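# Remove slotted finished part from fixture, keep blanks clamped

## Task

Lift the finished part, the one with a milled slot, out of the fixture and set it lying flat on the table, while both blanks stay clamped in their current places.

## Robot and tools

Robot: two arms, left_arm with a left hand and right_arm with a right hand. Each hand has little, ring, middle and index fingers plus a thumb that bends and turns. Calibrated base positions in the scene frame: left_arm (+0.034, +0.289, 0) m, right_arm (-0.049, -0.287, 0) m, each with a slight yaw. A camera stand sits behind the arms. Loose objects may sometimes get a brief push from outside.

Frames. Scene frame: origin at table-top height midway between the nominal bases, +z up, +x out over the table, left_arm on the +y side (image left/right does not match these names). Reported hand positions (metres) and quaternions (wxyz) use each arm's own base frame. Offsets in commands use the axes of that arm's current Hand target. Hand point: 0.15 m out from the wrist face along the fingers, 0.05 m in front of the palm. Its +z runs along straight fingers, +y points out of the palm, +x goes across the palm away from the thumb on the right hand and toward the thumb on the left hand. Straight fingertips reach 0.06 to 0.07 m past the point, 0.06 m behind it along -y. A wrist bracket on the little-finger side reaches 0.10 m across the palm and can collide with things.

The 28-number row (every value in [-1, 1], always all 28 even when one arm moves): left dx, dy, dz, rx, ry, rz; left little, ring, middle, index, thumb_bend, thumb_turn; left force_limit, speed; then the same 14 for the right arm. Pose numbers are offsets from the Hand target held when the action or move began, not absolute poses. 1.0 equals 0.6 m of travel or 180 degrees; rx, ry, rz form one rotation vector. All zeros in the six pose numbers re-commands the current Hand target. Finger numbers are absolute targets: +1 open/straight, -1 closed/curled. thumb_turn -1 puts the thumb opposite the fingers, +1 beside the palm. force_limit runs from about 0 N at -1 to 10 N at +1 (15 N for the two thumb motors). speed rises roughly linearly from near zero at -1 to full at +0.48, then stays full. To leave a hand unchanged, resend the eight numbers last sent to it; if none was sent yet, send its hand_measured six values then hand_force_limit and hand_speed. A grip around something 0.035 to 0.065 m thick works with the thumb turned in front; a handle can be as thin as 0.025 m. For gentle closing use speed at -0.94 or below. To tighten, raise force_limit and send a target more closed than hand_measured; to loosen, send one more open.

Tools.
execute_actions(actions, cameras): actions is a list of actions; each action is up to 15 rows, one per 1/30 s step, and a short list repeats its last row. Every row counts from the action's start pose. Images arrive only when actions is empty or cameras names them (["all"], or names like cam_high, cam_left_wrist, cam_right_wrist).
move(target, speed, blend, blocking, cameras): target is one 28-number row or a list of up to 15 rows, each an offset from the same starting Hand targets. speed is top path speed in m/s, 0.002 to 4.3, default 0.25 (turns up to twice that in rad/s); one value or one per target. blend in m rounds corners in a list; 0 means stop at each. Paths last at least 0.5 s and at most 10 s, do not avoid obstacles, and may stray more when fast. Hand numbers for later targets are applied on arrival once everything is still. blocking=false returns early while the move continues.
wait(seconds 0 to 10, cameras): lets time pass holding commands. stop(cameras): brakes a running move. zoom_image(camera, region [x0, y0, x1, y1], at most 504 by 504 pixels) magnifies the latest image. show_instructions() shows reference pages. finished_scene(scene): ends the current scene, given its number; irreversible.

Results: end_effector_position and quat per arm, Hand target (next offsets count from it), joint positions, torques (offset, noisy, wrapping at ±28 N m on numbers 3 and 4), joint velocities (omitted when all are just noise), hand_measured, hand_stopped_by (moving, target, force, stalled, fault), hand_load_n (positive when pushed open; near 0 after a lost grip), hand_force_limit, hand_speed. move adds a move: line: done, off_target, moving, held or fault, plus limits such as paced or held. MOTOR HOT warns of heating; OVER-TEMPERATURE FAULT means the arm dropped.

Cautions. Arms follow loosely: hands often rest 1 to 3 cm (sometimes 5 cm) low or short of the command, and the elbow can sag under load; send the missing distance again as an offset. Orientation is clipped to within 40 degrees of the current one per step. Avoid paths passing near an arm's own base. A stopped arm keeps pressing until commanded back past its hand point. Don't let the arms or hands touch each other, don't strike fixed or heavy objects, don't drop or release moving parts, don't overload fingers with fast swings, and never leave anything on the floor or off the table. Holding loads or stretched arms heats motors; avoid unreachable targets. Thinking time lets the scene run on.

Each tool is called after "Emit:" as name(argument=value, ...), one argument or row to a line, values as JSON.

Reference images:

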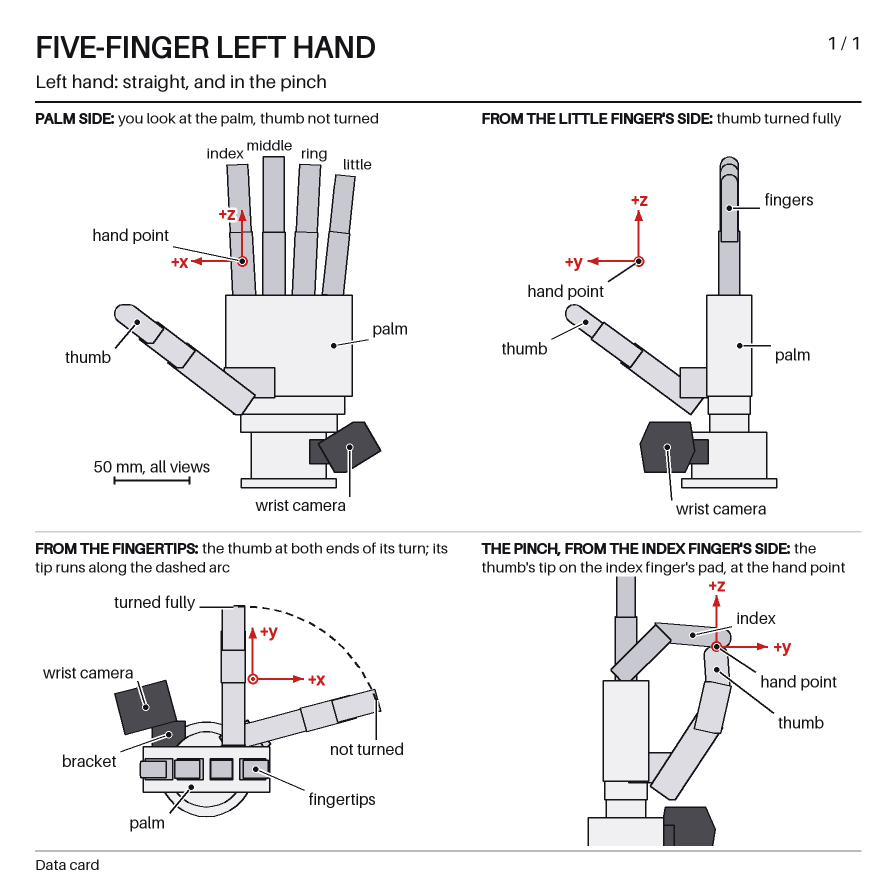

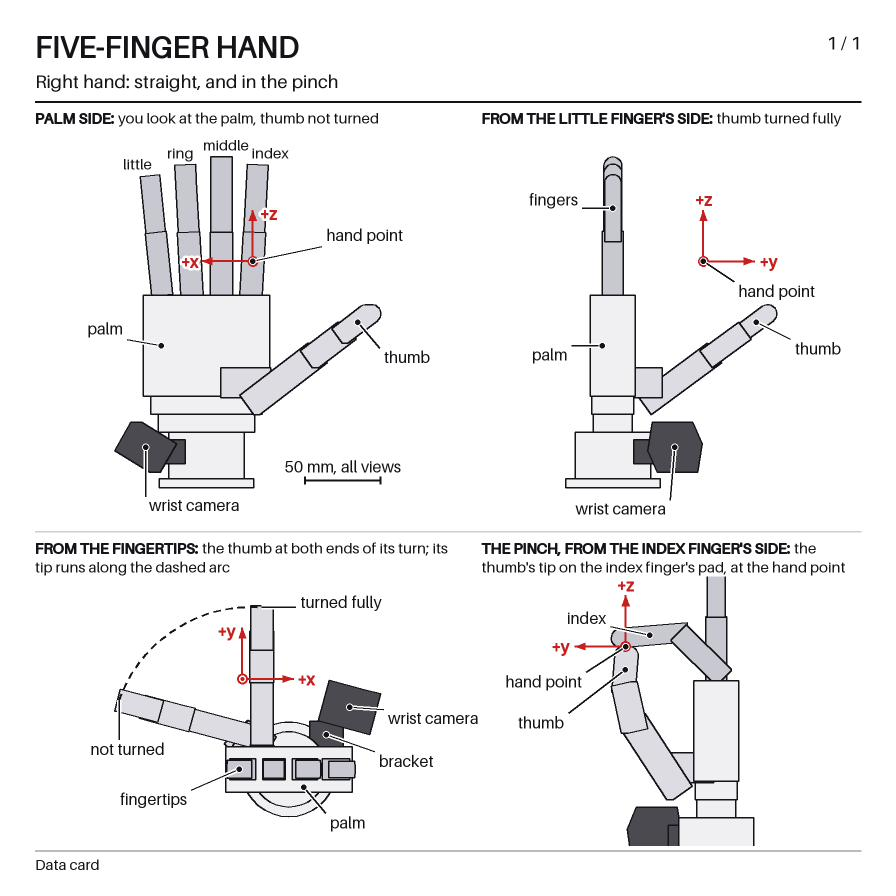

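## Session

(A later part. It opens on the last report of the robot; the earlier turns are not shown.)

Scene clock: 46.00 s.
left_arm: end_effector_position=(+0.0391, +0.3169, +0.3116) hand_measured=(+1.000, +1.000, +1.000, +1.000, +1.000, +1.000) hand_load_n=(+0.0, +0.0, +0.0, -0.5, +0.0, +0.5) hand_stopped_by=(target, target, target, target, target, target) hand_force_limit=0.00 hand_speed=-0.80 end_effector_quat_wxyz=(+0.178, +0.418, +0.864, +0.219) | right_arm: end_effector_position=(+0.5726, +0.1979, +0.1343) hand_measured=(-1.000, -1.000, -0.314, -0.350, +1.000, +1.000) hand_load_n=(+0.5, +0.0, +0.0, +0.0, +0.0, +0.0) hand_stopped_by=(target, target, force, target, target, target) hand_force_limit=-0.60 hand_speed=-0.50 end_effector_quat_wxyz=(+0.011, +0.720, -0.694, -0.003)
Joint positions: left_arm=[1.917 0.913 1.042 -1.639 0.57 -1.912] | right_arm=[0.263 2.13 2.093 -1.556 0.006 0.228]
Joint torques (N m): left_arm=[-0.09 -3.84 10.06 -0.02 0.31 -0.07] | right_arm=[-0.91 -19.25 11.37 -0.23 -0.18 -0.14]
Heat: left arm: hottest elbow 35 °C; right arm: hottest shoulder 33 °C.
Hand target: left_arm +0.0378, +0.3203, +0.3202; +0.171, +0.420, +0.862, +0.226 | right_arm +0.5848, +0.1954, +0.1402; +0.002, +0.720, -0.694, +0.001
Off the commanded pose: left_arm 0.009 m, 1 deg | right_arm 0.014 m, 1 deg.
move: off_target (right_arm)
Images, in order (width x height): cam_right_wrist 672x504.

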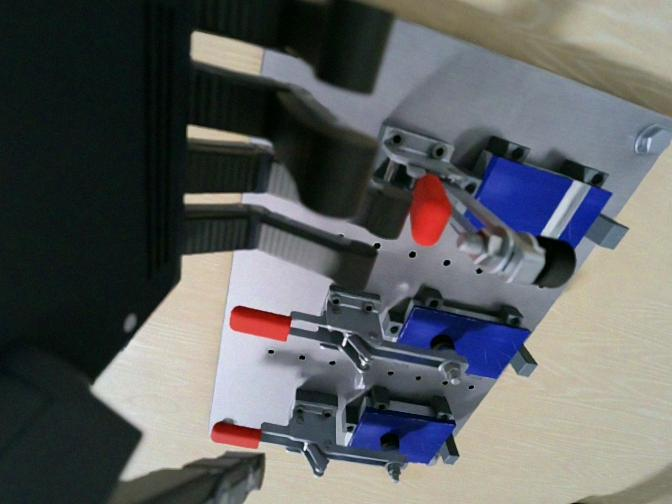

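Emit:
move(
  target=[0,0,0,0,0,0,1,1,1,1,1,1,0,-0.8,0.002,0.0833,0.0,0,0,0,-1,-1,-0.35,-0.35,1,1,-0.6,-0.5],
  speed=0.1,
  cameras=["cam_right_wrist"],
)

Scene clock: 48.00 s.
left_arm: end_effector_position=(+0.0391, +0.3169, +0.3116) hand_measured=(+1.000, +1.000, +1.000, +1.000, +1.000, +1.000) hand_load_n=(+0.0, +0.0, +0.0, +0.0, +0.0, +0.0) hand_stopped_by=(target, target, target, target, target, target) hand_force_limit=0.00 hand_speed=-0.80 end_effector_quat_wxyz=(+0.178, +0.418, +0.864, +0.219) | right_arm: end_effector_position=(+0.5652, +0.1967, +0.1306) hand_measured=(-1.000, -1.000, -0.314, -0.350, +1.000, +1.000) hand_load_n=(+0.5, +0.0, +5.5, +0.5, +0.0, +0.0) hand_stopped_by=(target, target, force, target, target, target) hand_force_limit=-0.60 hand_speed=-0.50 end_effector_quat_wxyz=(-0.026, +0.712, -0.702, +0.020)
Joint positions: left_arm=[1.917 0.913 1.042 -1.639 0.57 -1.912] | right_arm=[0.263 2.029 1.928 -1.406 0.008 0.25]
Joint torques (N m): left_arm=[0.56 -4.01 9.98 0.24 0.42 -0.04] | right_arm=[0.21 -22.24 5.71 -2.39 -0.26 -0.22]
Heat: left arm: hottest elbow 35 °C; right arm: hottest shoulder 33 °C.
Hand target: left_arm +0.0378, +0.3203, +0.3202; +0.171, +0.420, +0.862, +0.226 | right_arm +0.5349, +0.1923, +0.1401; +0.002, +0.720, -0.694, +0.001
Off the commanded pose: left_arm 0.009 m, 1 deg | right_arm 0.032 m, 4 deg.
move: off_target (right_arm)
Images, in order (width x height): cam_right_wrist 672x504.

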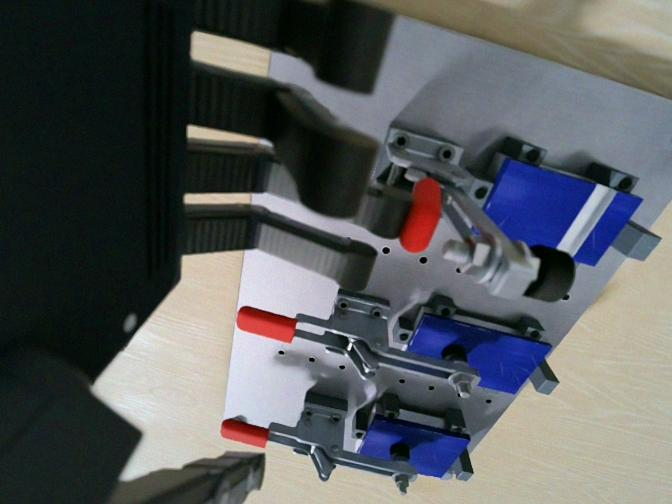

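Emit:
move(
  target=[0,0,0,0,0,0,1,1,1,1,1,1,0,-0.8,0,0.05,0.0,0,0,0,-1,-1,-0.35,-0.35,1,1,-0.6,-0.5],
  speed=0.08,
  cameras=["cam_right_wrist"],
)

Scene clock: 49.53 s.
left_arm: end_effector_position=(+0.0391, +0.3169, +0.3116) hand_measured=(+1.000, +1.000, +1.000, +1.000, +1.000, +1.000) hand_load_n=(+0.0, +0.0, +0.0, +0.0, +0.0, +0.0) hand_stopped_by=(target, target, target, target, target, target) hand_force_limit=0.00 hand_speed=-0.80 end_effector_quat_wxyz=(+0.178, +0.418, +0.864, +0.219) | right_arm: end_effector_position=(+0.5639, +0.1964, +0.1320) hand_measured=(-1.000, -1.000, -0.314, -0.350, +1.000, +1.000) hand_load_n=(+0.0, +0.0, +12.5, +0.0, +0.0, +0.0) hand_stopped_by=(target, target, force, target, target, target) hand_force_limit=-0.60 hand_speed=-0.50 end_effector_quat_wxyz=(-0.053, +0.700, -0.711, +0.039)
Joint positions: left_arm=[1.917 0.913 1.042 -1.639 0.57 -1.912] | right_arm=[0.263 1.967 1.84 -1.313 0.015 0.278]
Joint torques (N m): left_arm=[-0.73 -4.19 10.04 0.12 0.35 -0.14] | right_arm=[1.03 -22.59 4.1 -4.55 -0.56 -0.39]
Heat: left arm: hottest elbow 35 °C; right arm: hottest shoulder 33 °C.
Hand target: left_arm +0.0378, +0.3203, +0.3202; +0.171, +0.420, +0.862, +0.226 | right_arm +0.5049, +0.1913, +0.1403; +0.002, +0.720, -0.694, +0.001
Off the commanded pose: left_arm 0.009 m, 1 deg | right_arm 0.060 m, 8 deg.
move: off_target (right_arm)
Images, in order (width x height): cam_right_wrist 672x504.

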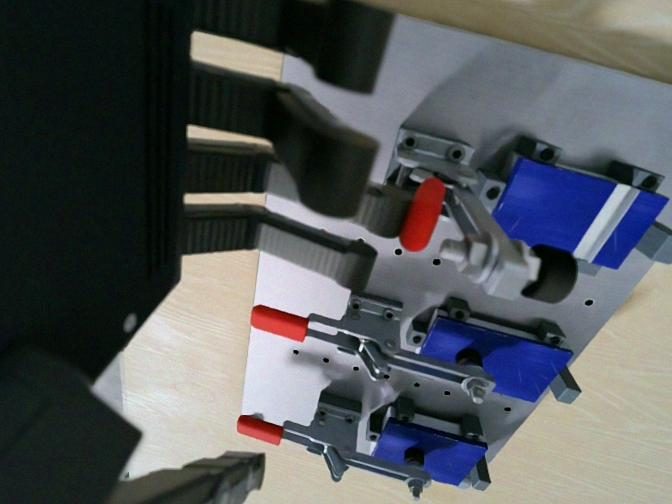

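Emit:
move(
  target=[0,0,0,0,0,0,1,1,1,1,1,1,0,-0.8,0,-0.1333,0.0,0,0,0,-1,-1,-0.35,-0.35,1,1,-0.6,-0.5],
  speed=0.12,
  cameras=["cam_right_wrist","cam_high"],
)

Emit:
zoom_image(
  camera="cam_high",
  region=[280, 220, 360, 320],
)

Emit:
zoom_image(
  camera="cam_right_wrist",
  region=[350, 80, 672, 340],
)

Scene clock: 51.47 s.
left_arm: end_effector_position=(+0.0391, +0.3169, +0.3116) hand_measured=(+1.000, +1.000, +1.000, +1.000, +1.000, +1.000) hand_load_n=(+0.0, +0.0, +0.0, +0.0, +0.0, +0.0) hand_stopped_by=(target, target, target, target, target, target) hand_force_limit=0.00 hand_speed=-0.80 end_effector_quat_wxyz=(+0.178, +0.418, +0.864, +0.219) | right_arm: end_effector_position=(+0.5727, +0.1968, +0.1370) hand_measured=(-1.000, -1.000, -0.314, -0.350, +1.000, +1.000) hand_load_n=(+0.5, +0.0, +0.0, +0.0, +0.0, +0.0) hand_stopped_by=(target, target, force, target, target, target) hand_force_limit=-0.60 hand_speed=-0.50 end_effector_quat_wxyz=(+0.009, +0.720, -0.694, -0.002)
Joint positions: left_arm=[1.917 0.913 1.042 -1.639 0.57 -1.912] | right_arm=[0.262 2.124 2.092 -1.555 0.006 0.226]
Joint torques (N m): left_arm=[0.5 -3.84 10.03 0.12 0.37 -0.07] | right_arm=[-0.91 -18.78 11.41 -0.18 -0.14 -0.14]
Heat: left arm: hottest elbow 35 °C; right arm: hottest shoulder 33 °C.
Hand target: left_arm +0.0378, +0.3203, +0.3202; +0.171, +0.420, +0.862, +0.226 | right_arm +0.5849, +0.1941, +0.1403; +0.002, +0.720, -0.694, +0.001
Off the commanded pose: left_arm 0.009 m, 1 deg | right_arm 0.013 m, 1 deg.
move: off_target (right_arm)
Images, in order (width x height): cam_high 672x504, cam_right_wrist 672x504.

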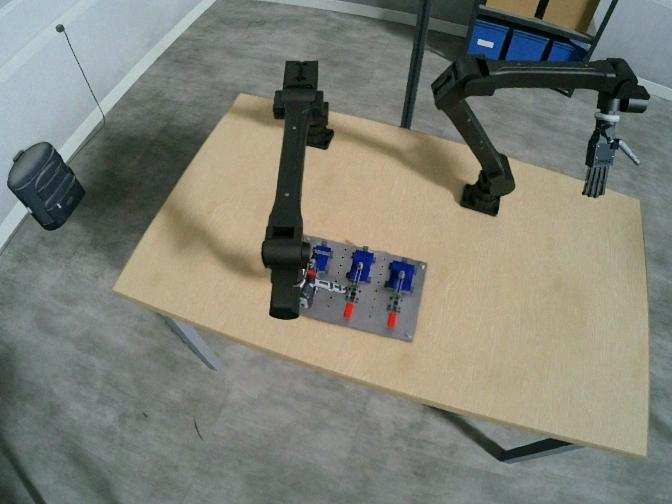

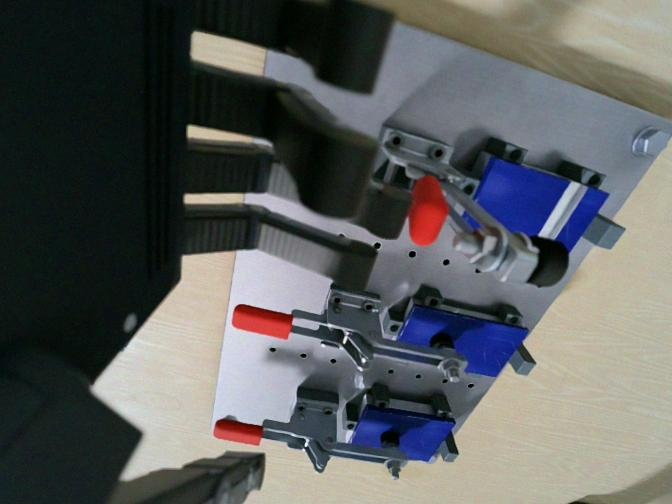

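Scaled by 5.040 from the camera's 672x504 image, which has a finer 960x720 frame.

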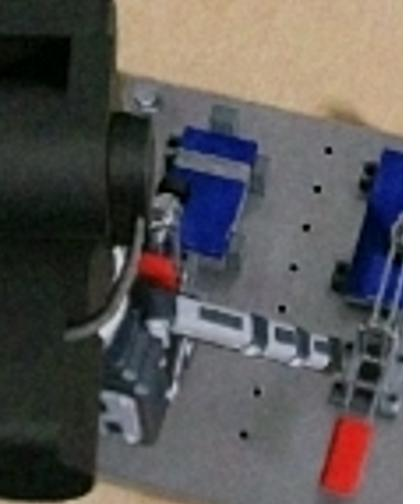

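Scaled by 1.565 from the camera's 672x504 image, which has a finer 960x720 frame.

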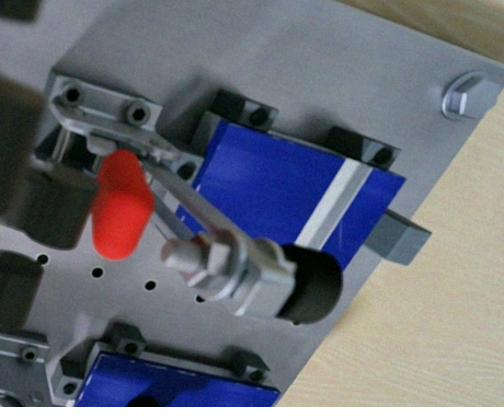

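Emit:
zoom_image(
  camera="cam_right_wrist",
  region=[450, 130, 550, 230],
)

Emit:
zoom_image(
  camera="cam_right_wrist",
  region=[540, 160, 640, 280],
)

Emit:
zoom_image(
  camera="cam_right_wrist",
  region=[380, 280, 540, 440],
)

Scaled by 5.040 from the camera's 672x504 image, which has a finer 960x720 frame.

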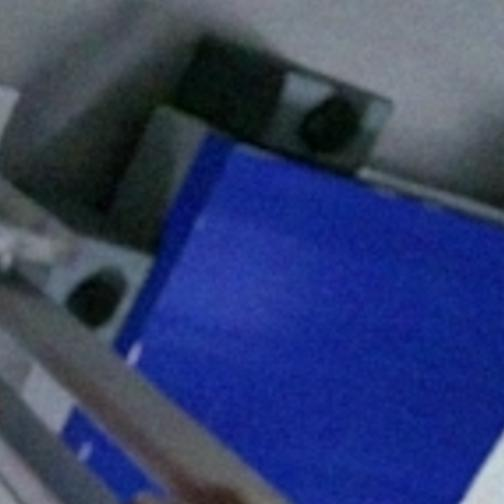

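Scaled by 4.200 from the camera's 672x504 image, which has a finer 960x720 frame.

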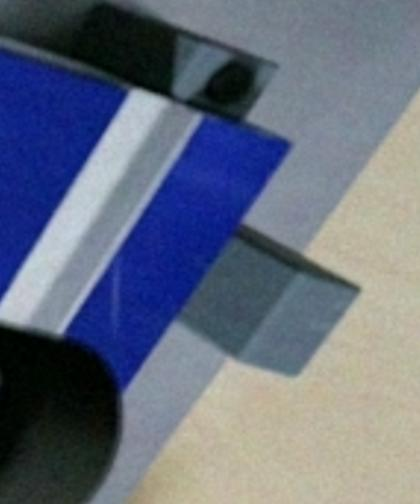

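Scaled by 3.150 from the camera's 672x504 image, which has a finer 960x720 frame.

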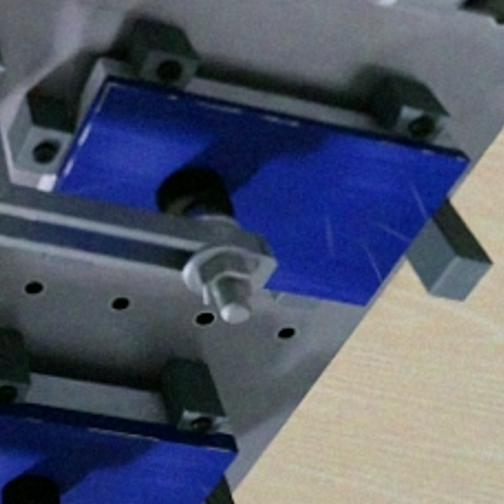

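Emit:
move(
  target=[
    [0,0,0,0,0,0,1,1,1,1,1,1,0,-0.8,0.003,-0.075,-0.0335,0,0,0,-1,-1,-0.35,-0.35,1,1,-0.6,-0.5],
    [0,0,0,0,0,0,1,1,1,1,1,1,0,-0.8,0.0523,-0.0311,-0.2665,0,0,0,-1,-1,-0.35,-0.35,1,1,-0.6,-0.5],
    [0,0,0,0,0,0,1,1,1,1,1,1,0,-0.8,0.1173,0.2465,-0.2658,0.351,-0.0356,-0.5166,-1,-1,-0.35,-0.35,1,1,-0.6,-0.5],
  ],
  speed=[0.1,0.25,0.35],
  blend=[0.015,0.03,0],
  cameras=["cam_right_wrist","cam_high"],
)

Scene clock: 68.13 s.
left_arm: end_effector_position=(+0.0391, +0.3169, +0.3116) hand_measured=(+1.000, +1.000, +1.000, +1.000, +1.000, +1.000) hand_load_n=(+0.0, +0.0, +0.0, +0.0, +0.0, +0.0) hand_stopped_by=(target, target, target, target, target, target) hand_force_limit=0.00 hand_speed=-0.80 end_effector_quat_wxyz=(+0.178, +0.418, +0.864, +0.219) | right_arm: end_effector_position=(+0.4387, +0.1228, +0.2977) hand_measured=(-1.000, -1.000, -0.314, -0.350, +1.000, +1.000) hand_load_n=(+0.0, +0.0, +0.0, +0.0, +0.0, +0.0) hand_stopped_by=(target, target, force, target, target, target) hand_force_limit=-0.60 hand_speed=-0.50 end_effector_quat_wxyz=(-0.369, +0.879, +0.108, +0.284)
Joint positions: left_arm=[1.917 0.913 1.042 -1.639 0.57 -1.912] | right_arm=[0.076 1.154 1.189 -0.913 -0.741 -1.46]
Joint torques (N m): left_arm=[-0.21 -4.25 9.94 -0.12 0.29 -0.12] | right_arm=[-0.91 -7.94 8.95 1.47 -0.58 -0.16]
Heat: left arm: hottest elbow 36 °C; right arm: hottest shoulder 34 °C.
Hand target: left_arm +0.0378, +0.3203, +0.3202; +0.171, +0.420, +0.862, +0.226 | right_arm +0.4398, +0.1190, +0.3001; -0.367, +0.877, +0.110, +0.290
Off the commanded pose: left_arm 0.009 m, 1 deg | right_arm 0.005 m, 1 deg.
move: done
Images, in order (width x height): cam_high 672x504, cam_right_wrist 672x504.

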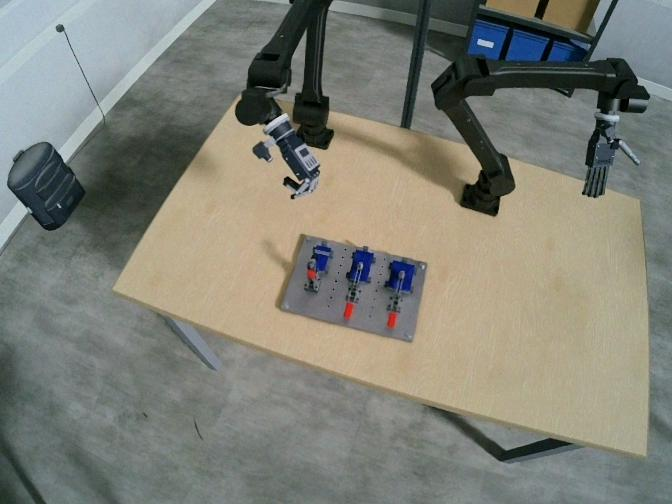

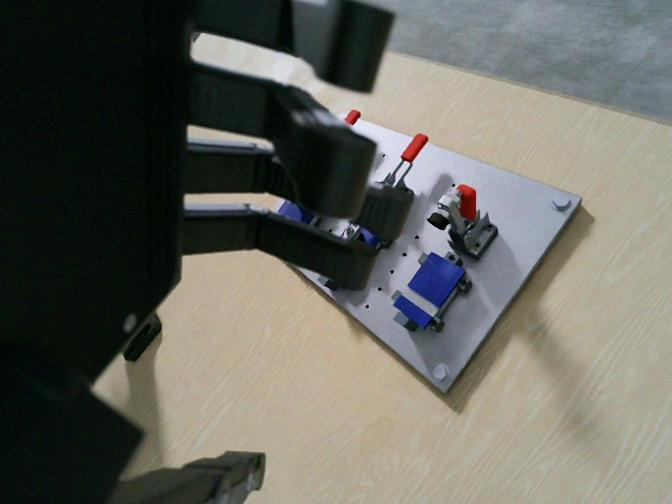

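Emit:
move(
  target=[0,0,0,0,0,0,1,1,1,1,1,1,0,-0.8,-0.0723,0.0572,0.1612,0,0,0,-1,-1,-1,0.15,1,-0.77,-0.6,0.2],
  speed=0.2,
  cameras=["cam_right_wrist"],
)

Emit:
zoom_image(
  camera="cam_right_wrist",
  region=[330, 80, 672, 400],
)

Scene clock: 70.00 s.
left_arm: end_effector_position=(+0.0391, +0.3169, +0.3116) hand_measured=(+1.000, +1.000, +1.000, +1.000, +1.000, +1.000) hand_load_n=(+0.0, +0.0, +0.0, +0.0, +0.0, +0.0) hand_stopped_by=(target, target, target, target, target, target) hand_force_limit=0.00 hand_speed=-0.80 end_effector_quat_wxyz=(+0.178, +0.418, +0.864, +0.219) | right_arm: end_effector_position=(+0.4571, +0.1599, +0.1993) hand_measured=(-1.000, -1.000, -1.000, +0.150, +1.000, -0.770) hand_load_n=(+0.0, +0.0, +0.0, +0.0, +0.0, +0.0) hand_stopped_by=(target, target, target, target, target, target) hand_force_limit=-0.60 hand_speed=0.20 end_effector_quat_wxyz=(-0.366, +0.879, +0.109, +0.287)
Joint positions: left_arm=[1.917 0.913 1.042 -1.639 0.57 -1.912] | right_arm=[0.173 1.232 0.983 -0.563 -0.671 -1.369]
Joint torques (N m): left_arm=[-0.09 -4.25 10.09 0.14 0.41 -0.09] | right_arm=[0.44 -7.88 8.95 2.14 -0.3 0.01]
Heat: left arm: hottest elbow 36 °C; right arm: hottest shoulder 33 °C.
Hand target: left_arm +0.0378, +0.3203, +0.3202; +0.171, +0.420, +0.862, +0.226 | right_arm +0.4599, +0.1641, +0.2001; -0.367, +0.877, +0.110, +0.289
Off the commanded pose: left_arm 0.009 m, 1 deg | right_arm 0.005 m, 0 deg.
move: done
Images, in order (width x height): cam_right_wrist 672x504.

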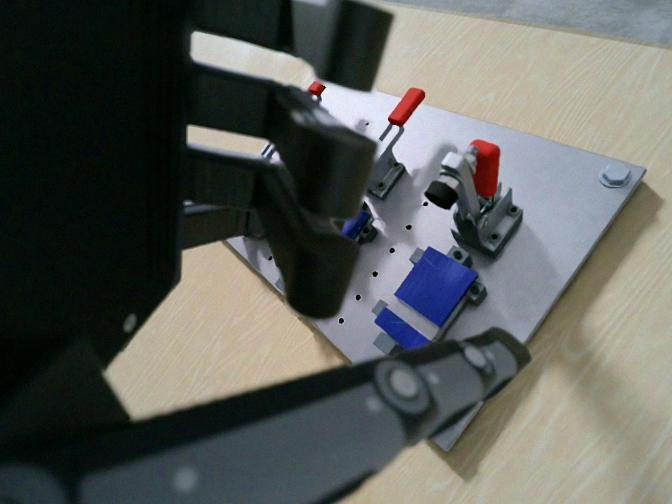

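Scaled by 1.474 from the camera's 672x504 image, which has a finer 960x720 frame.

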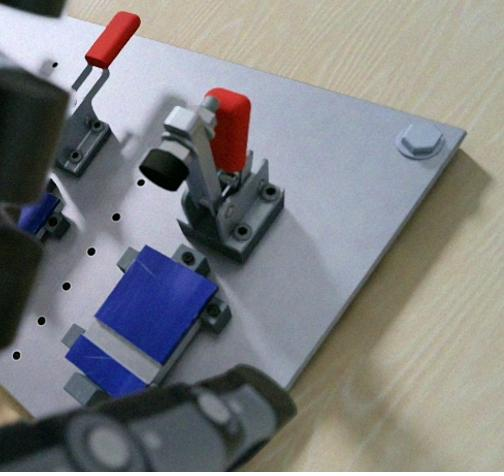

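Emit:
move(
  target=[0,0,0,0,0,0,1,1,1,1,1,1,0,-0.8,-0.0654,0.0653,0.1012,0,0,0,-1,-1,-1,0.15,1,-0.77,-0.6,0.2],
  speed=0.12,
  cameras=["cam_right_wrist"],
)

Emit:
zoom_image(
  camera="cam_right_wrist",
  region=[330, 80, 672, 400],
)

Scene clock: 73.63 s.
left_arm: end_effector_position=(+0.0391, +0.3169, +0.3116) hand_measured=(+1.000, +1.000, +1.000, +1.000, +1.000, +1.000) hand_load_n=(+0.0, +0.0, +0.0, +0.0, +0.0, +0.0) hand_stopped_by=(target, target, target, target, target, target) hand_force_limit=0.00 hand_speed=-0.80 end_effector_quat_wxyz=(+0.178, +0.418, +0.864, +0.219) | right_arm: end_effector_position=(+0.4684, +0.1752, +0.1224) hand_measured=(-1.000, -1.000, -1.000, +0.150, +1.000, -0.770) hand_load_n=(+0.0, +0.0, +0.0, +0.0, +0.0, +0.0) hand_stopped_by=(target, target, target, target, target, target) hand_force_limit=-0.60 hand_speed=0.20 end_effector_quat_wxyz=(-0.365, +0.878, +0.109, +0.290)
Joint positions: left_arm=[1.917 0.913 1.042 -1.639 0.57 -1.912] | right_arm=[0.207 1.345 0.863 -0.304 -0.646 -1.337]
Joint torques (N m): left_arm=[0.62 -4.19 10.04 0.03 0.36 -0.01] | right_arm=[0.5 -8.47 8.14 2.07 -0.28 0.01]
Heat: left arm: hottest elbow 37 °C; right arm: hottest shoulder 33 °C.
Hand target: left_arm +0.0378, +0.3203, +0.3202; +0.171, +0.420, +0.862, +0.226 | right_arm +0.4699, +0.1803, +0.1201; -0.367, +0.877, +0.110, +0.289
Off the commanded pose: left_arm 0.009 m, 1 deg | right_arm 0.006 m, 0 deg.
move: done
Images, in order (width x height): cam_right_wrist 672x504.

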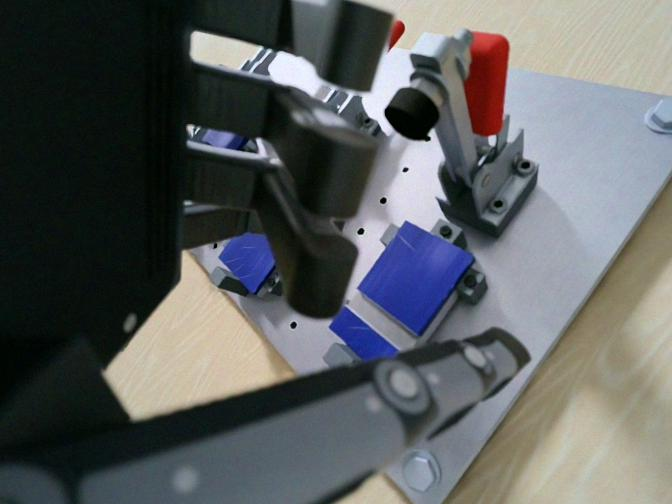

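Scaled by 1.474 from the camera's 672x504 image, which has a finer 960x720 frame.

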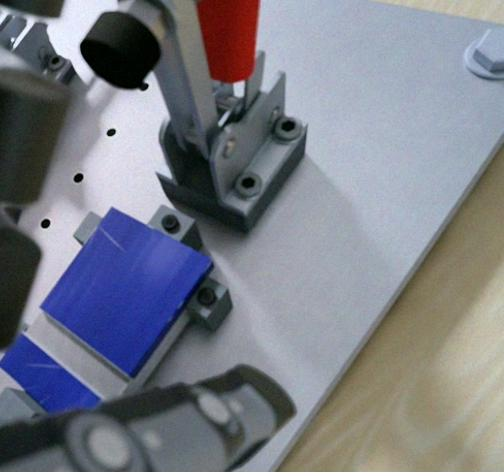

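Emit:
move(
  target=[0,0,0,0,0,0,1,1,1,1,1,1,0,-0.8,-0.037,0.0142,0.0413,-0.0065,0.0064,0.0063,-1,-1,-1,0.15,1,-0.77,-0.6,0.2],
  speed=0.08,
  cameras=["cam_right_wrist"],
)

Emit:
zoom_image(
  camera="cam_right_wrist",
  region=[300, 60, 642, 380],
)

Scene clock: 76.40 s.
left_arm: end_effector_position=(+0.0391, +0.3169, +0.3116) hand_measured=(+1.000, +1.000, +1.000, +1.000, +1.000, +1.000) hand_load_n=(+0.0, +0.0, +0.0, +0.0, +0.0, +0.0) hand_stopped_by=(target, target, target, target, target, target) hand_force_limit=0.00 hand_speed=-0.80 end_effector_quat_wxyz=(+0.178, +0.418, +0.864, +0.219) | right_arm: end_effector_position=(+0.4653, +0.1875, +0.0912) hand_measured=(-1.000, -1.000, -1.000, +0.150, +1.000, -0.770) hand_load_n=(+0.0, +0.0, +0.0, +0.0, +0.0, +0.0) hand_stopped_by=(target, target, target, target, target, target) hand_force_limit=-0.60 hand_speed=0.20 end_effector_quat_wxyz=(-0.360, +0.879, +0.095, +0.296)
Joint positions: left_arm=[1.917 0.913 1.042 -1.639 0.57 -1.912] | right_arm=[0.248 1.384 0.799 -0.163 -0.591 -1.273]
Joint torques (N m): left_arm=[-0.03 -4.07 10.17 0.09 0.37 -0.08] | right_arm=[0.44 -8.53 7.69 2.26 -0.24 0]
Heat: left arm: hottest elbow 37 °C; right arm: hottest shoulder 33 °C.
Hand target: left_arm +0.0378, +0.3203, +0.3202; +0.171, +0.420, +0.862, +0.226 | right_arm +0.4661, +0.1922, +0.0882; -0.362, +0.879, +0.095, +0.296
Off the commanded pose: left_arm 0.009 m, 1 deg | right_arm 0.006 m, 0 deg.
move: done
Images, in order (width x height): cam_right_wrist 672x504.

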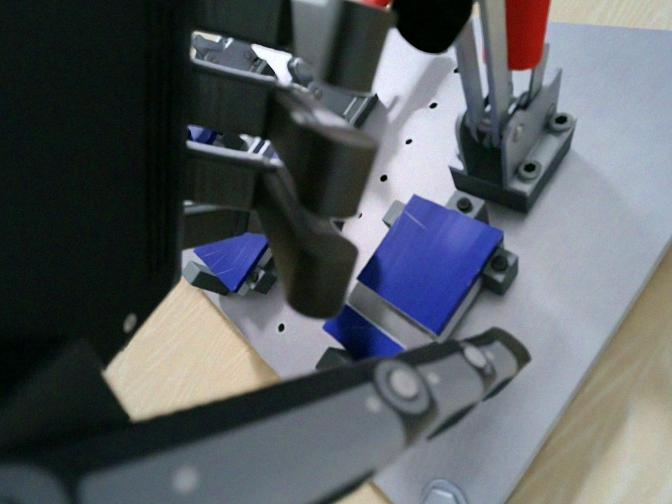

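Scaled by 1.474 from the camera's 672x504 image, which has a finer 960x720 frame.

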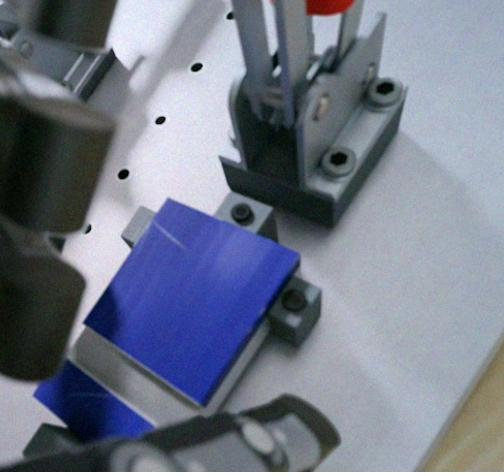

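Emit:
move(
  target=[0,0,0,0,0,0,1,1,1,1,1,1,0,-0.8,-0.032,0.0335,0.0328,0,0,0,-1,-1,-1,0.15,1,-0.77,-0.6,0.2],
  speed=0.06,
  cameras=["cam_right_wrist"],
)

Emit:
zoom_image(
  camera="cam_right_wrist",
  region=[300, 60, 642, 380],
)

Scene clock: 78.73 s.
left_arm: end_effector_position=(+0.0391, +0.3169, +0.3116) hand_measured=(+1.000, +1.000, +1.000, +1.000, +1.000, +1.000) hand_load_n=(+0.0, +0.0, +0.0, +0.0, +0.0, +0.0) hand_stopped_by=(target, target, target, target, target, target) hand_force_limit=0.00 hand_speed=-0.80 end_effector_quat_wxyz=(+0.178, +0.418, +0.864, +0.219) | right_arm: end_effector_position=(+0.4681, +0.1884, +0.0607) hand_measured=(-1.000, -1.000, -1.000, +0.150, +1.000, -0.770) hand_load_n=(+0.0, +0.0, +0.0, +0.0, +0.0, +0.0) hand_stopped_by=(target, target, target, target, target, target) hand_force_limit=-0.60 hand_speed=0.20 end_effector_quat_wxyz=(-0.361, +0.878, +0.096, +0.300)
Joint positions: left_arm=[1.917 0.913 1.042 -1.639 0.57 -1.912] | right_arm=[0.248 1.448 0.761 -0.054 -0.591 -1.272]
Joint torques (N m): left_arm=[0.44 -3.84 9.99 -0.06 0.33 -0.01] | right_arm=[0.38 -8.53 7.05 2.22 -0.24 0.01]
Heat: left arm: hottest elbow 37 °C; right arm: hottest shoulder 33 °C.
Hand target: left_arm +0.0378, +0.3203, +0.3202; +0.171, +0.420, +0.862, +0.226 | right_arm +0.4671, +0.1923, +0.0542; -0.362, +0.879, +0.095, +0.296
Off the commanded pose: left_arm 0.009 m, 1 deg | right_arm 0.008 m, 0 deg.
move: done
Images, in order (width x height): cam_right_wrist 672x504.

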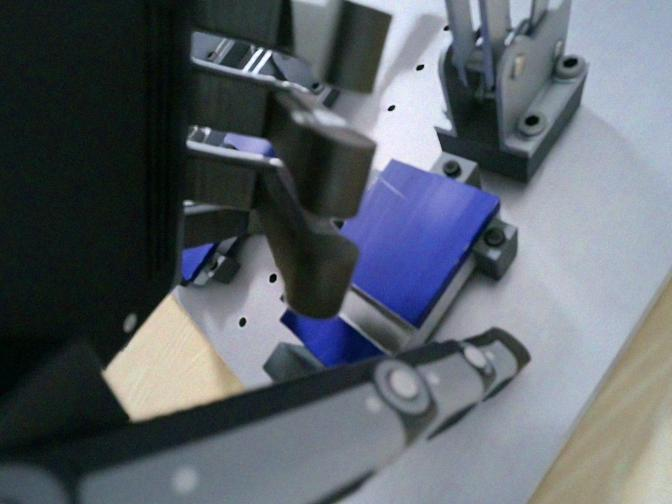

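Scaled by 1.474 from the camera's 672x504 image, which has a finer 960x720 frame.

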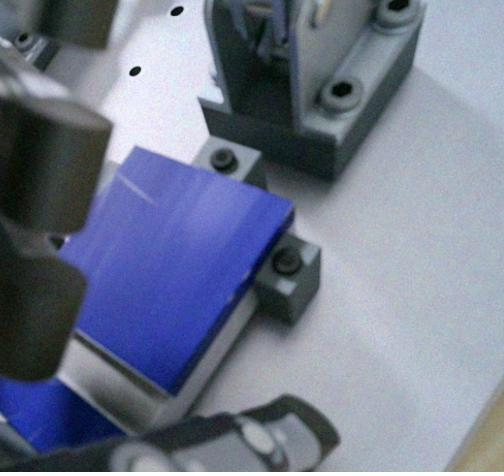

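Emit:
move(
  target=[0,0,0,0,0,0,1,1,1,1,1,1,0,-0.8,0.0236,-0.014,-0.0082,0,0,0,-1,-1,-1,0.15,1,-0.77,-0.6,0.2],
  speed=0.04,
)

Scene clock: 80.60 s.
left_arm: end_effector_position=(+0.0391, +0.3169, +0.3116) hand_measured=(+1.000, +1.000, +1.000, +1.000, +1.000, +1.000) hand_load_n=(+0.0, +0.0, +0.0, +0.0, +0.0, +0.0) hand_stopped_by=(target, target, target, target, target, target) hand_force_limit=0.00 hand_speed=-0.80 end_effector_quat_wxyz=(+0.178, +0.418, +0.864, +0.219) | right_arm: end_effector_position=(+0.4659, +0.1880, +0.0596) hand_measured=(-1.000, -1.000, -1.000, +0.150, +1.000, -0.770) hand_load_n=(+0.0, +0.0, +0.0, +0.0, +0.0, +0.0) hand_stopped_by=(target, target, target, target, target, target) hand_force_limit=-0.60 hand_speed=0.20 end_effector_quat_wxyz=(-0.360, +0.881, +0.094, +0.293)
Joint positions: left_arm=[1.917 0.913 1.042 -1.639 0.57 -1.912] | right_arm=[0.249 1.448 0.765 -0.073 -0.591 -1.272]
Joint torques (N m): left_arm=[0.09 -3.9 10.39 0.06 0.32 -0.07] | right_arm=[0.44 -9.88 9.33 0.91 -0.22 0.02]
Heat: left arm: hottest elbow 37 °C; right arm: hottest shoulder 33 °C.
Hand target: left_arm +0.0378, +0.3203, +0.3202; +0.171, +0.420, +0.862, +0.226 | right_arm +0.4732, +0.1942, +0.0701; -0.362, +0.879, +0.094, +0.296
Off the commanded pose: left_arm 0.009 m, 1 deg | right_arm 0.014 m, 0 deg.
move: off_target (right_arm)

Emit:
move(
  target=[0,0,0,0,0,0,1,1,1,1,1,1,0,-0.8,0.024,-0.0012,0.0026,0,0,0,-1,-1,-1,0.15,1,-0.77,-0.6,0.2],
  speed=0.04,
)

Scene clock: 81.73 s.
left_arm: end_effector_position=(+0.0391, +0.3169, +0.3116) hand_measured=(+1.000, +1.000, +1.000, +1.000, +1.000, +1.000) hand_load_n=(+0.0, +0.0, +0.0, +0.0, +0.0, +0.0) hand_stopped_by=(target, target, target, target, target, target) hand_force_limit=0.00 hand_speed=-0.80 end_effector_quat_wxyz=(+0.178, +0.418, +0.864, +0.219) | right_arm: end_effector_position=(+0.4699, +0.1890, +0.0661) hand_measured=(-1.000, -1.000, -1.000, +0.150, +1.000, -0.770) hand_load_n=(+0.0, +0.5, +0.5, +0.0, +0.0, +0.0) hand_stopped_by=(target, target, target, target, target, target) hand_force_limit=-0.60 hand_speed=0.20 end_effector_quat_wxyz=(-0.359, +0.883, +0.092, +0.288)
Joint positions: left_arm=[1.917 0.913 1.042 -1.639 0.57 -1.912] | right_arm=[0.249 1.448 0.793 -0.112 -0.591 -1.272]
Joint torques (N m): left_arm=[0.79 -4.37 10.24 0.08 0.41 -0.04] | right_arm=[0.09 -8.88 10.48 1.26 -0.37 -0.03]
Heat: left arm: hottest elbow 37 °C; right arm: hottest shoulder 33 °C.
Hand target: left_arm +0.0378, +0.3203, +0.3202; +0.171, +0.420, +0.862, +0.226 | right_arm +0.4852, +0.1951, +0.0782; -0.362, +0.879, +0.095, +0.296
Off the commanded pose: left_arm 0.009 m, 1 deg | right_arm 0.020 m, 1 deg.
move: off_target (right_arm)

Emit:
move(
  target=[0,0,0,0,0,0,1,1,1,1,1,1,0,-0.8,-0.0157,0.0155,0.015,0,0,0,-1,-1,-1,0.15,1,-0.77,-0.6,0.2],
  speed=0.04,
)

Scene clock: 82.93 s.
left_arm: end_effector_position=(+0.0391, +0.3169, +0.3116) hand_measured=(+1.000, +1.000, +1.000, +1.000, +1.000, +1.000) hand_load_n=(+0.0, +0.0, +0.0, -0.5, +0.0, +0.0) hand_stopped_by=(target, target, target, target, target, target) hand_force_limit=0.00 hand_speed=-0.80 end_effector_quat_wxyz=(+0.178, +0.418, +0.864, +0.219) | right_arm: end_effector_position=(+0.4744, +0.1905, +0.0604) hand_measured=(-1.000, -1.000, -1.000, +0.150, +1.000, -0.770) hand_load_n=(+0.0, +0.0, +0.0, -0.5, +0.0, +0.0) hand_stopped_by=(target, target, target, target, target, target) hand_force_limit=-0.60 hand_speed=0.20 end_effector_quat_wxyz=(-0.360, +0.881, +0.093, +0.291)
Joint positions: left_arm=[1.917 0.913 1.042 -1.639 0.57 -1.912] | right_arm=[0.249 1.469 0.793 -0.083 -0.593 -1.272]
Joint torques (N m): left_arm=[-0.44 -4.48 10.14 -0.01 0.32 -0.04] | right_arm=[-0.03 -8.23 9.01 2.09 -0.32 -0.03]
Heat: left arm: hottest elbow 37 °C; right arm: hottest shoulder 33 °C.
Hand target: left_arm +0.0378, +0.3203, +0.3202; +0.171, +0.420, +0.862, +0.226 | right_arm +0.4852, +0.1951, +0.0621; -0.362, +0.879, +0.094, +0.296
Off the commanded pose: left_arm 0.009 m, 1 deg | right_arm 0.012 m, 1 deg.
move: off_target (right_arm)

Emit:
move(
  target=[0,0,0,0,0,0,1,1,1,1,1,1,0,-0.8,-0.0078,-0.0079,-0.0088,0,0,0,-1,-1,-1,0.15,1,-0.77,-0.6,0.2],
  speed=0.04,
  cameras=["cam_right_wrist"],
)

Scene clock: 83.87 s.
left_arm: end_effector_position=(+0.0391, +0.3169, +0.3116) hand_measured=(+1.000, +1.000, +1.000, +1.000, +1.000, +1.000) hand_load_n=(+0.0, +0.0, +0.0, +0.0, +0.0, +0.0) hand_stopped_by=(target, target, target, target, target, target) hand_force_limit=0.00 hand_speed=-0.80 end_effector_quat_wxyz=(+0.178, +0.418, +0.864, +0.219) | right_arm: end_effector_position=(+0.4744, +0.1905, +0.0604) hand_measured=(-1.000, -1.000, -1.000, +0.150, +1.000, -0.770) hand_load_n=(+0.0, +0.0, +0.0, -1.0, +0.0, +0.0) hand_stopped_by=(target, target, target, target, target, target) hand_force_limit=-0.60 hand_speed=0.20 end_effector_quat_wxyz=(-0.361, +0.881, +0.093, +0.291)
Joint positions: left_arm=[1.917 0.913 1.042 -1.639 0.57 -1.912] | right_arm=[0.249 1.469 0.793 -0.083 -0.593 -1.272]
Joint torques (N m): left_arm=[0.21 -3.6 9.88 -0.1 0.4 -0.07] | right_arm=[0.38 -10.29 7.76 1.89 -0.18 0]
Heat: left arm: hottest elbow 37 °C; right arm: hottest shoulder 33 °C.
Hand target: left_arm +0.0378, +0.3203, +0.3202; +0.171, +0.420, +0.862, +0.226 | right_arm +0.4772, +0.1951, +0.0651; -0.362, +0.879, +0.094, +0.296
Off the commanded pose: left_arm 0.009 m, 1 deg | right_arm 0.007 m, 1 deg.
move: done
Images, in order (width x height): cam_right_wrist 672x504.

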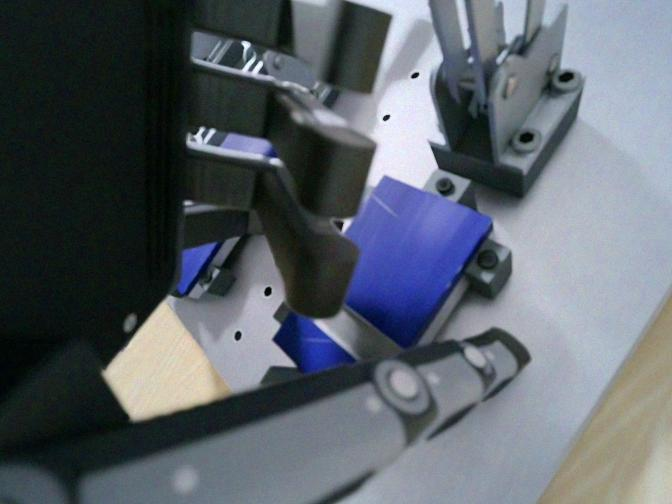

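Emit:
move(
  target=[0,0,0,0,0,0,1,1,1,1,1,1,0,-0.8,-0.0132,-0.0105,-0.0118,0,0,0,-1,-1,-1,0.15,1,-0.77,-0.6,0.2],
  speed=0.04,
)

Scene clock: 84.97 s.
left_arm: end_effector_position=(+0.0391, +0.3169, +0.3116) hand_measured=(+1.000, +1.000, +1.000, +1.000, +1.000, +1.000) hand_load_n=(+0.0, +0.0, +0.0, +0.0, +0.0, +0.0) hand_stopped_by=(target, target, target, target, target, target) hand_force_limit=0.00 hand_speed=-0.80 end_effector_quat_wxyz=(+0.178, +0.418, +0.864, +0.219) | right_arm: end_effector_position=(+0.4665, +0.1907, +0.0625) hand_measured=(-1.000, -1.000, -1.000, +0.150, +1.000, -0.770) hand_load_n=(+0.0, +0.0, +0.0, +0.0, +0.0, +0.0) hand_stopped_by=(target, target, target, target, target, target) hand_force_limit=-0.60 hand_speed=0.20 end_effector_quat_wxyz=(-0.360, +0.881, +0.093, +0.292)
Joint positions: left_arm=[1.917 0.913 1.042 -1.639 0.57 -1.912] | right_arm=[0.255 1.445 0.774 -0.083 -0.586 -1.266]
Joint torques (N m): left_arm=[0.5 -4.31 10.15 0.14 0.42 -0.09] | right_arm=[0.44 -10.87 7.16 1.78 -0.25 0.02]
Heat: left arm: hottest elbow 37 °C; right arm: hottest shoulder 33 °C.
Hand target: left_arm +0.0378, +0.3203, +0.3202; +0.171, +0.420, +0.862, +0.226 | right_arm +0.4652, +0.1952, +0.0680; -0.362, +0.879, +0.094, +0.296
Off the commanded pose: left_arm 0.009 m, 1 deg | right_arm 0.007 m, 1 deg.
move: done

Emit:
move(
  target=[
    [0,0,0,0,0,0,1,1,1,1,1,1,0,-0.8,0,0,0,0,0,0,-1,-1,-1,-0.6,1,-0.77,0.0,-0.8],
    [0,0,0,0,0,0,1,1,1,1,1,1,0,-0.8,0,0,0,0,0,0,-1,-1,-1,-0.6,0.2,-0.77,0.4,-0.8],
    [0,0,0,0,0,0,1,1,1,1,1,1,0,-0.8,0,0,0,0,0,0,-1,-1,-1,-0.7,0.2,-0.77,0.9,-0.8],
  ],
  speed=0.04,
  cameras=["cam_right_wrist"],
)

Emit:
zoom_image(
  camera="cam_right_wrist",
  region=[260, 100, 560, 400],
)

Scene clock: 87.40 s.
left_arm: end_effector_position=(+0.0391, +0.3169, +0.3116) hand_measured=(+1.000, +1.000, +1.000, +1.000, +1.000, +1.000) hand_load_n=(+0.0, +0.0, +0.0, +0.0, +0.0, +0.0) hand_stopped_by=(target, target, target, target, target, target) hand_force_limit=0.00 hand_speed=-0.80 end_effector_quat_wxyz=(+0.178, +0.418, +0.864, +0.219) | right_arm: end_effector_position=(+0.4634, +0.1978, +0.0630) hand_measured=(-1.000, -1.000, -1.000, -0.216, +0.904, -0.770) hand_load_n=(+0.0, +0.0, +0.0, +10.5, +10.0, +0.5) hand_stopped_by=(target, target, target, force, force, target) hand_force_limit=0.90 hand_speed=-0.80 end_effector_quat_wxyz=(-0.363, +0.880, +0.099, +0.289)
Joint positions: left_arm=[1.917 0.913 1.042 -1.639 0.57 -1.912] | right_arm=[0.269 1.445 0.774 -0.083 -0.589 -1.264]
Joint torques (N m): left_arm=[-0.73 -2.67 9.99 -0.13 0.38 -0.02] | right_arm=[-0.56 -10.75 7.15 1.77 -0.11 -0.01]
Heat: left arm: hottest elbow 37 °C; right arm: hottest shoulder 33 °C.
Hand target: left_arm +0.0378, +0.3203, +0.3202; +0.171, +0.420, +0.862, +0.226 | right_arm +0.4652, +0.1951, +0.0680; -0.362, +0.879, +0.094, +0.296
Off the commanded pose: left_arm 0.009 m, 1 deg | right_arm 0.006 m, 1 deg.
move: done
Images, in order (width x height): cam_right_wrist 672x504.

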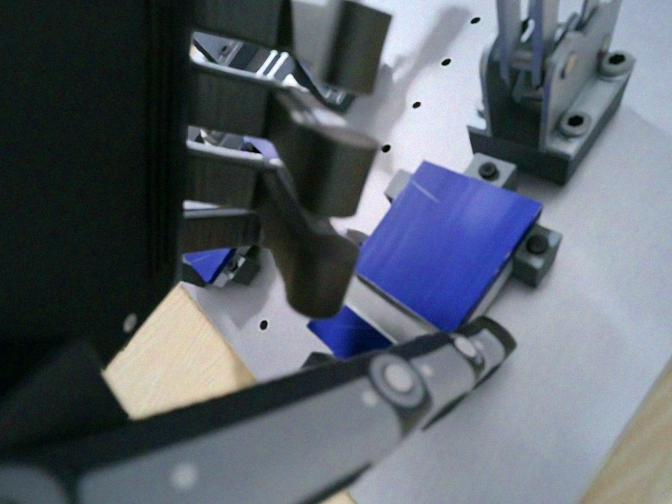

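Scaled by 1.680 from the camera's 672x504 image, which has a finer 960x720 frame.

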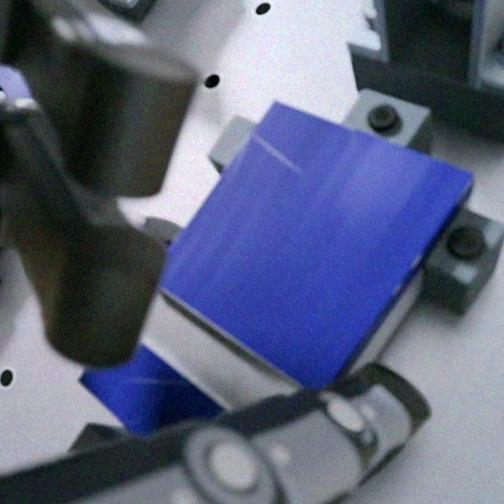

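Emit:
move(
  target=[
    [0,0,0,0,0,0,1,1,1,1,1,1,0,-0.8,0,0,0,0,0,0,-1,-1,-1,0.15,1,-0.77,0.0,-0.4],
    [0,0,0,0,0,0,1,1,1,1,1,1,0,-0.8,0.01,0.0117,-0.0017,0,0,0,-1,-1,-1,0.15,1,-0.77,0.0,-0.4],
  ],
  speed=0.04,
)

Scene clock: 89.63 s.
left_arm: end_effector_position=(+0.0391, +0.3169, +0.3116) hand_measured=(+1.000, +1.000, +1.000, +1.000, +1.000, +1.000) hand_load_n=(+0.0, +0.5, +0.0, +0.0, +0.0, -0.5) hand_stopped_by=(target, target, target, target, target, target) hand_force_limit=0.00 hand_speed=-0.80 end_effector_quat_wxyz=(+0.178, +0.418, +0.864, +0.219) | right_arm: end_effector_position=(+0.4658, +0.1918, +0.0634) hand_measured=(-1.000, -1.000, -1.000, +0.150, +1.000, -0.770) hand_load_n=(+0.0, +0.0, +0.0, +0.0, +0.0, +0.0) hand_stopped_by=(target, target, target, target, target, target) hand_force_limit=0.00 hand_speed=-0.40 end_effector_quat_wxyz=(-0.363, +0.880, +0.093, +0.291)
Joint positions: left_arm=[1.917 0.913 1.042 -1.639 0.57 -1.912] | right_arm=[0.255 1.444 0.774 -0.083 -0.593 -1.264]
Joint torques (N m): left_arm=[-0.26 -3.6 9.98 -0.01 0.3 -0.11] | right_arm=[-0.91 -9.64 8.32 1.31 -0.46 -0.17]
Heat: left arm: hottest elbow 37 °C; right arm: hottest shoulder 33 °C.
Hand target: left_arm +0.0378, +0.3203, +0.3202; +0.171, +0.420, +0.862, +0.226 | right_arm +0.4723, +0.1890, +0.0680; -0.362, +0.879, +0.094, +0.296
Off the commanded pose: left_arm 0.009 m, 1 deg | right_arm 0.008 m, 1 deg.
move: done

Emit:
move(
  target=[0,0,0,0,0,0,1,1,1,1,1,1,0,-0.8,0.0088,0.007,0.0079,0,0,0,-1,-1,-1,0.15,1,-0.77,0.0,-0.4],
  speed=0.04,
)

Scene clock: 90.57 s.
left_arm: end_effector_position=(+0.0391, +0.3169, +0.3116) hand_measured=(+1.000, +1.000, +1.000, +1.000, +1.000, +1.000) hand_load_n=(+0.0, +0.0, +0.0, +0.0, +0.0, +0.0) hand_stopped_by=(target, target, target, target, target, target) hand_force_limit=0.00 hand_speed=-0.80 end_effector_quat_wxyz=(+0.178, +0.418, +0.864, +0.219) | right_arm: end_effector_position=(+0.4658, +0.1906, +0.0602) hand_measured=(-1.000, -1.000, -1.000, +0.150, +1.000, -0.770) hand_load_n=(+0.0, +0.0, +0.0, +0.0, +0.0, +0.0) hand_stopped_by=(target, target, target, target, target, target) hand_force_limit=0.00 hand_speed=-0.40 end_effector_quat_wxyz=(-0.364, +0.881, +0.093, +0.288)
Joint positions: left_arm=[1.917 0.913 1.042 -1.639 0.57 -1.912] | right_arm=[0.25 1.452 0.774 -0.083 -0.599 -1.268]
Joint torques (N m): left_arm=[-0.44 -4.95 10.33 -0.06 0.36 -0.12] | right_arm=[-0.97 -8.53 9.65 1.37 -0.4 -0.17]
Heat: left arm: hottest elbow 37 °C; right arm: hottest shoulder 33 °C.
Hand target: left_arm +0.0378, +0.3203, +0.3202; +0.171, +0.420, +0.862, +0.226 | right_arm +0.4803, +0.1891, +0.0662; -0.362, +0.879, +0.094, +0.296
Off the commanded pose: left_arm 0.009 m, 1 deg | right_arm 0.016 m, 1 deg.
move: off_target (right_arm)

Emit:
move(
  target=[0,0,0,0,0,0,1,1,1,1,1,1,0,-0.8,0.011,-0.0013,0.004,0,0,0,-1,-1,-1,0.15,1,-0.77,0.0,-0.4],
  speed=0.04,
)

Scene clock: 91.63 s.
left_arm: end_effector_position=(+0.0391, +0.3169, +0.3116) hand_measured=(+1.000, +1.000, +1.000, +1.000, +1.000, +1.000) hand_load_n=(+0.0, +0.0, +0.0, +0.0, +0.0, +0.0) hand_stopped_by=(target, target, target, target, target, target) hand_force_limit=0.00 hand_speed=-0.80 end_effector_quat_wxyz=(+0.178, +0.418, +0.864, +0.219) | right_arm: end_effector_position=(+0.4692, +0.1915, +0.0606) hand_measured=(-1.000, -1.000, -1.000, +0.150, +1.000, -0.770) hand_load_n=(+0.0, +0.0, +0.0, +0.0, +0.0, +0.0) hand_stopped_by=(target, target, target, target, target, target) hand_force_limit=0.00 hand_speed=-0.40 end_effector_quat_wxyz=(-0.364, +0.881, +0.093, +0.287)
Joint positions: left_arm=[1.917 0.913 1.042 -1.639 0.57 -1.912] | right_arm=[0.25 1.46 0.785 -0.089 -0.599 -1.268]
Joint torques (N m): left_arm=[-0.21 -3.9 10.09 0.16 0.39 -0.07] | right_arm=[-0.91 -8.53 10.25 1.25 -0.37 -0.16]
Heat: left arm: hottest elbow 37 °C; right arm: hottest shoulder 32 °C.
Hand target: left_arm +0.0378, +0.3203, +0.3202; +0.171, +0.420, +0.862, +0.226 | right_arm +0.4864, +0.1910, +0.0690; -0.362, +0.879, +0.094, +0.296
Off the commanded pose: left_arm 0.009 m, 1 deg | right_arm 0.019 m, 1 deg.
move: off_target (right_arm)

Emit:
move(
  target=[
    [0,0,0,0,0,0,1,1,1,1,1,1,0,-0.8,0,0,0,0,0,0,-1,-1,-1,-0.08,0.80,-0.77,-0.3,-0.8],
    [0,0,0,0,0,0,1,1,1,1,1,1,0,-0.8,0,0,0,0,0,0,-1,-1,-1,-0.08,0.2,-0.77,0.2,-0.85],
  ],
  speed=0.04,
  cameras=["cam_right_wrist"],
)

Emit:
zoom_image(
  camera="cam_right_wrist",
  region=[260, 100, 560, 400],
)

Scene clock: 93.37 s.
left_arm: end_effector_position=(+0.0391, +0.3169, +0.3116) hand_measured=(+1.000, +1.000, +1.000, +1.000, +1.000, +1.000) hand_load_n=(+0.0, +0.0, +0.0, +0.0, +0.0, +0.5) hand_stopped_by=(target, target, target, target, target, target) hand_force_limit=0.00 hand_speed=-0.80 end_effector_quat_wxyz=(+0.178, +0.418, +0.864, +0.219) | right_arm: end_effector_position=(+0.4683, +0.1913, +0.0583) hand_measured=(-1.000, -1.000, -1.000, -0.080, +0.758, -0.770) hand_load_n=(+0.0, +0.0, +0.0, +7.0, +8.5, +0.5) hand_stopped_by=(target, target, target, target, force, target) hand_force_limit=0.20 hand_speed=-0.85 end_effector_quat_wxyz=(-0.363, +0.883, +0.092, +0.284)
Joint positions: left_arm=[1.917 0.913 1.042 -1.639 0.57 -1.912] | right_arm=[0.25 1.464 0.785 -0.092 -0.599 -1.268]
Joint velocities: left_arm=[within noise] | right_arm=[-0.015 -0.005 -0.002 -0.007 -0.154 -0.037]
Joint torques (N m): left_arm=[-0.09 -3.66 10.14 -0.2 0.41 -0.02] | right_arm=[-0.85 -8.88 10.22 1.32 -0.37 -0.15]
Heat: left arm: hottest elbow 37 °C; right arm: hottest shoulder 32 °C.
Hand target: left_arm +0.0378, +0.3203, +0.3202; +0.171, +0.420, +0.862, +0.226 | right_arm +0.4864, +0.1909, +0.0690; -0.362, +0.879, +0.094, +0.296
Off the commanded pose: left_arm 0.009 m, 1 deg | right_arm 0.021 m, 1 deg.
move: off_target (right_arm); target 2's new numbers were sent with right_arm's hand 0.021 m and 1 deg from that target
Images, in order (width x height): cam_right_wrist 672x504.

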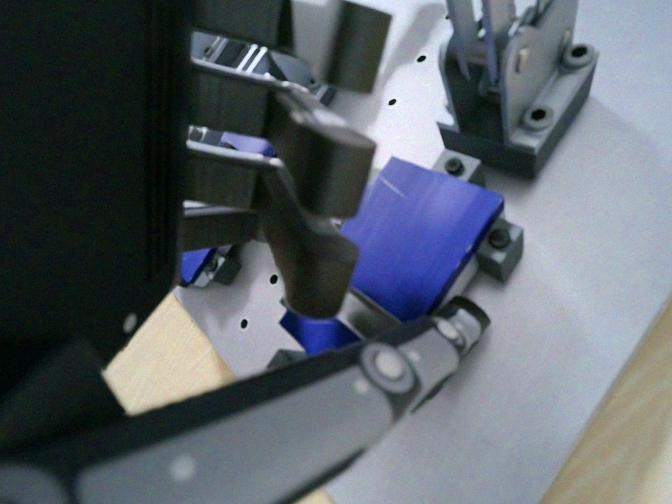

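Scaled by 1.680 from the camera's 672x504 image, which has a finer 960x720 frame.

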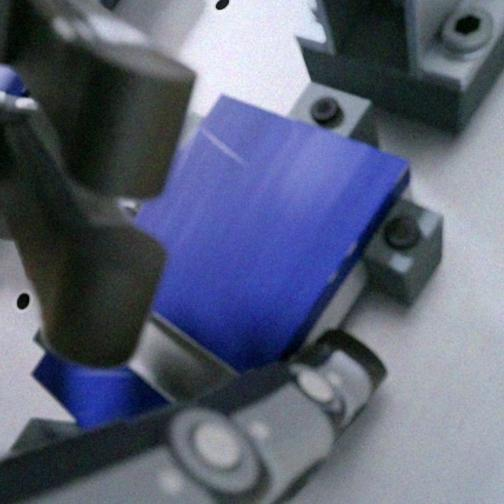

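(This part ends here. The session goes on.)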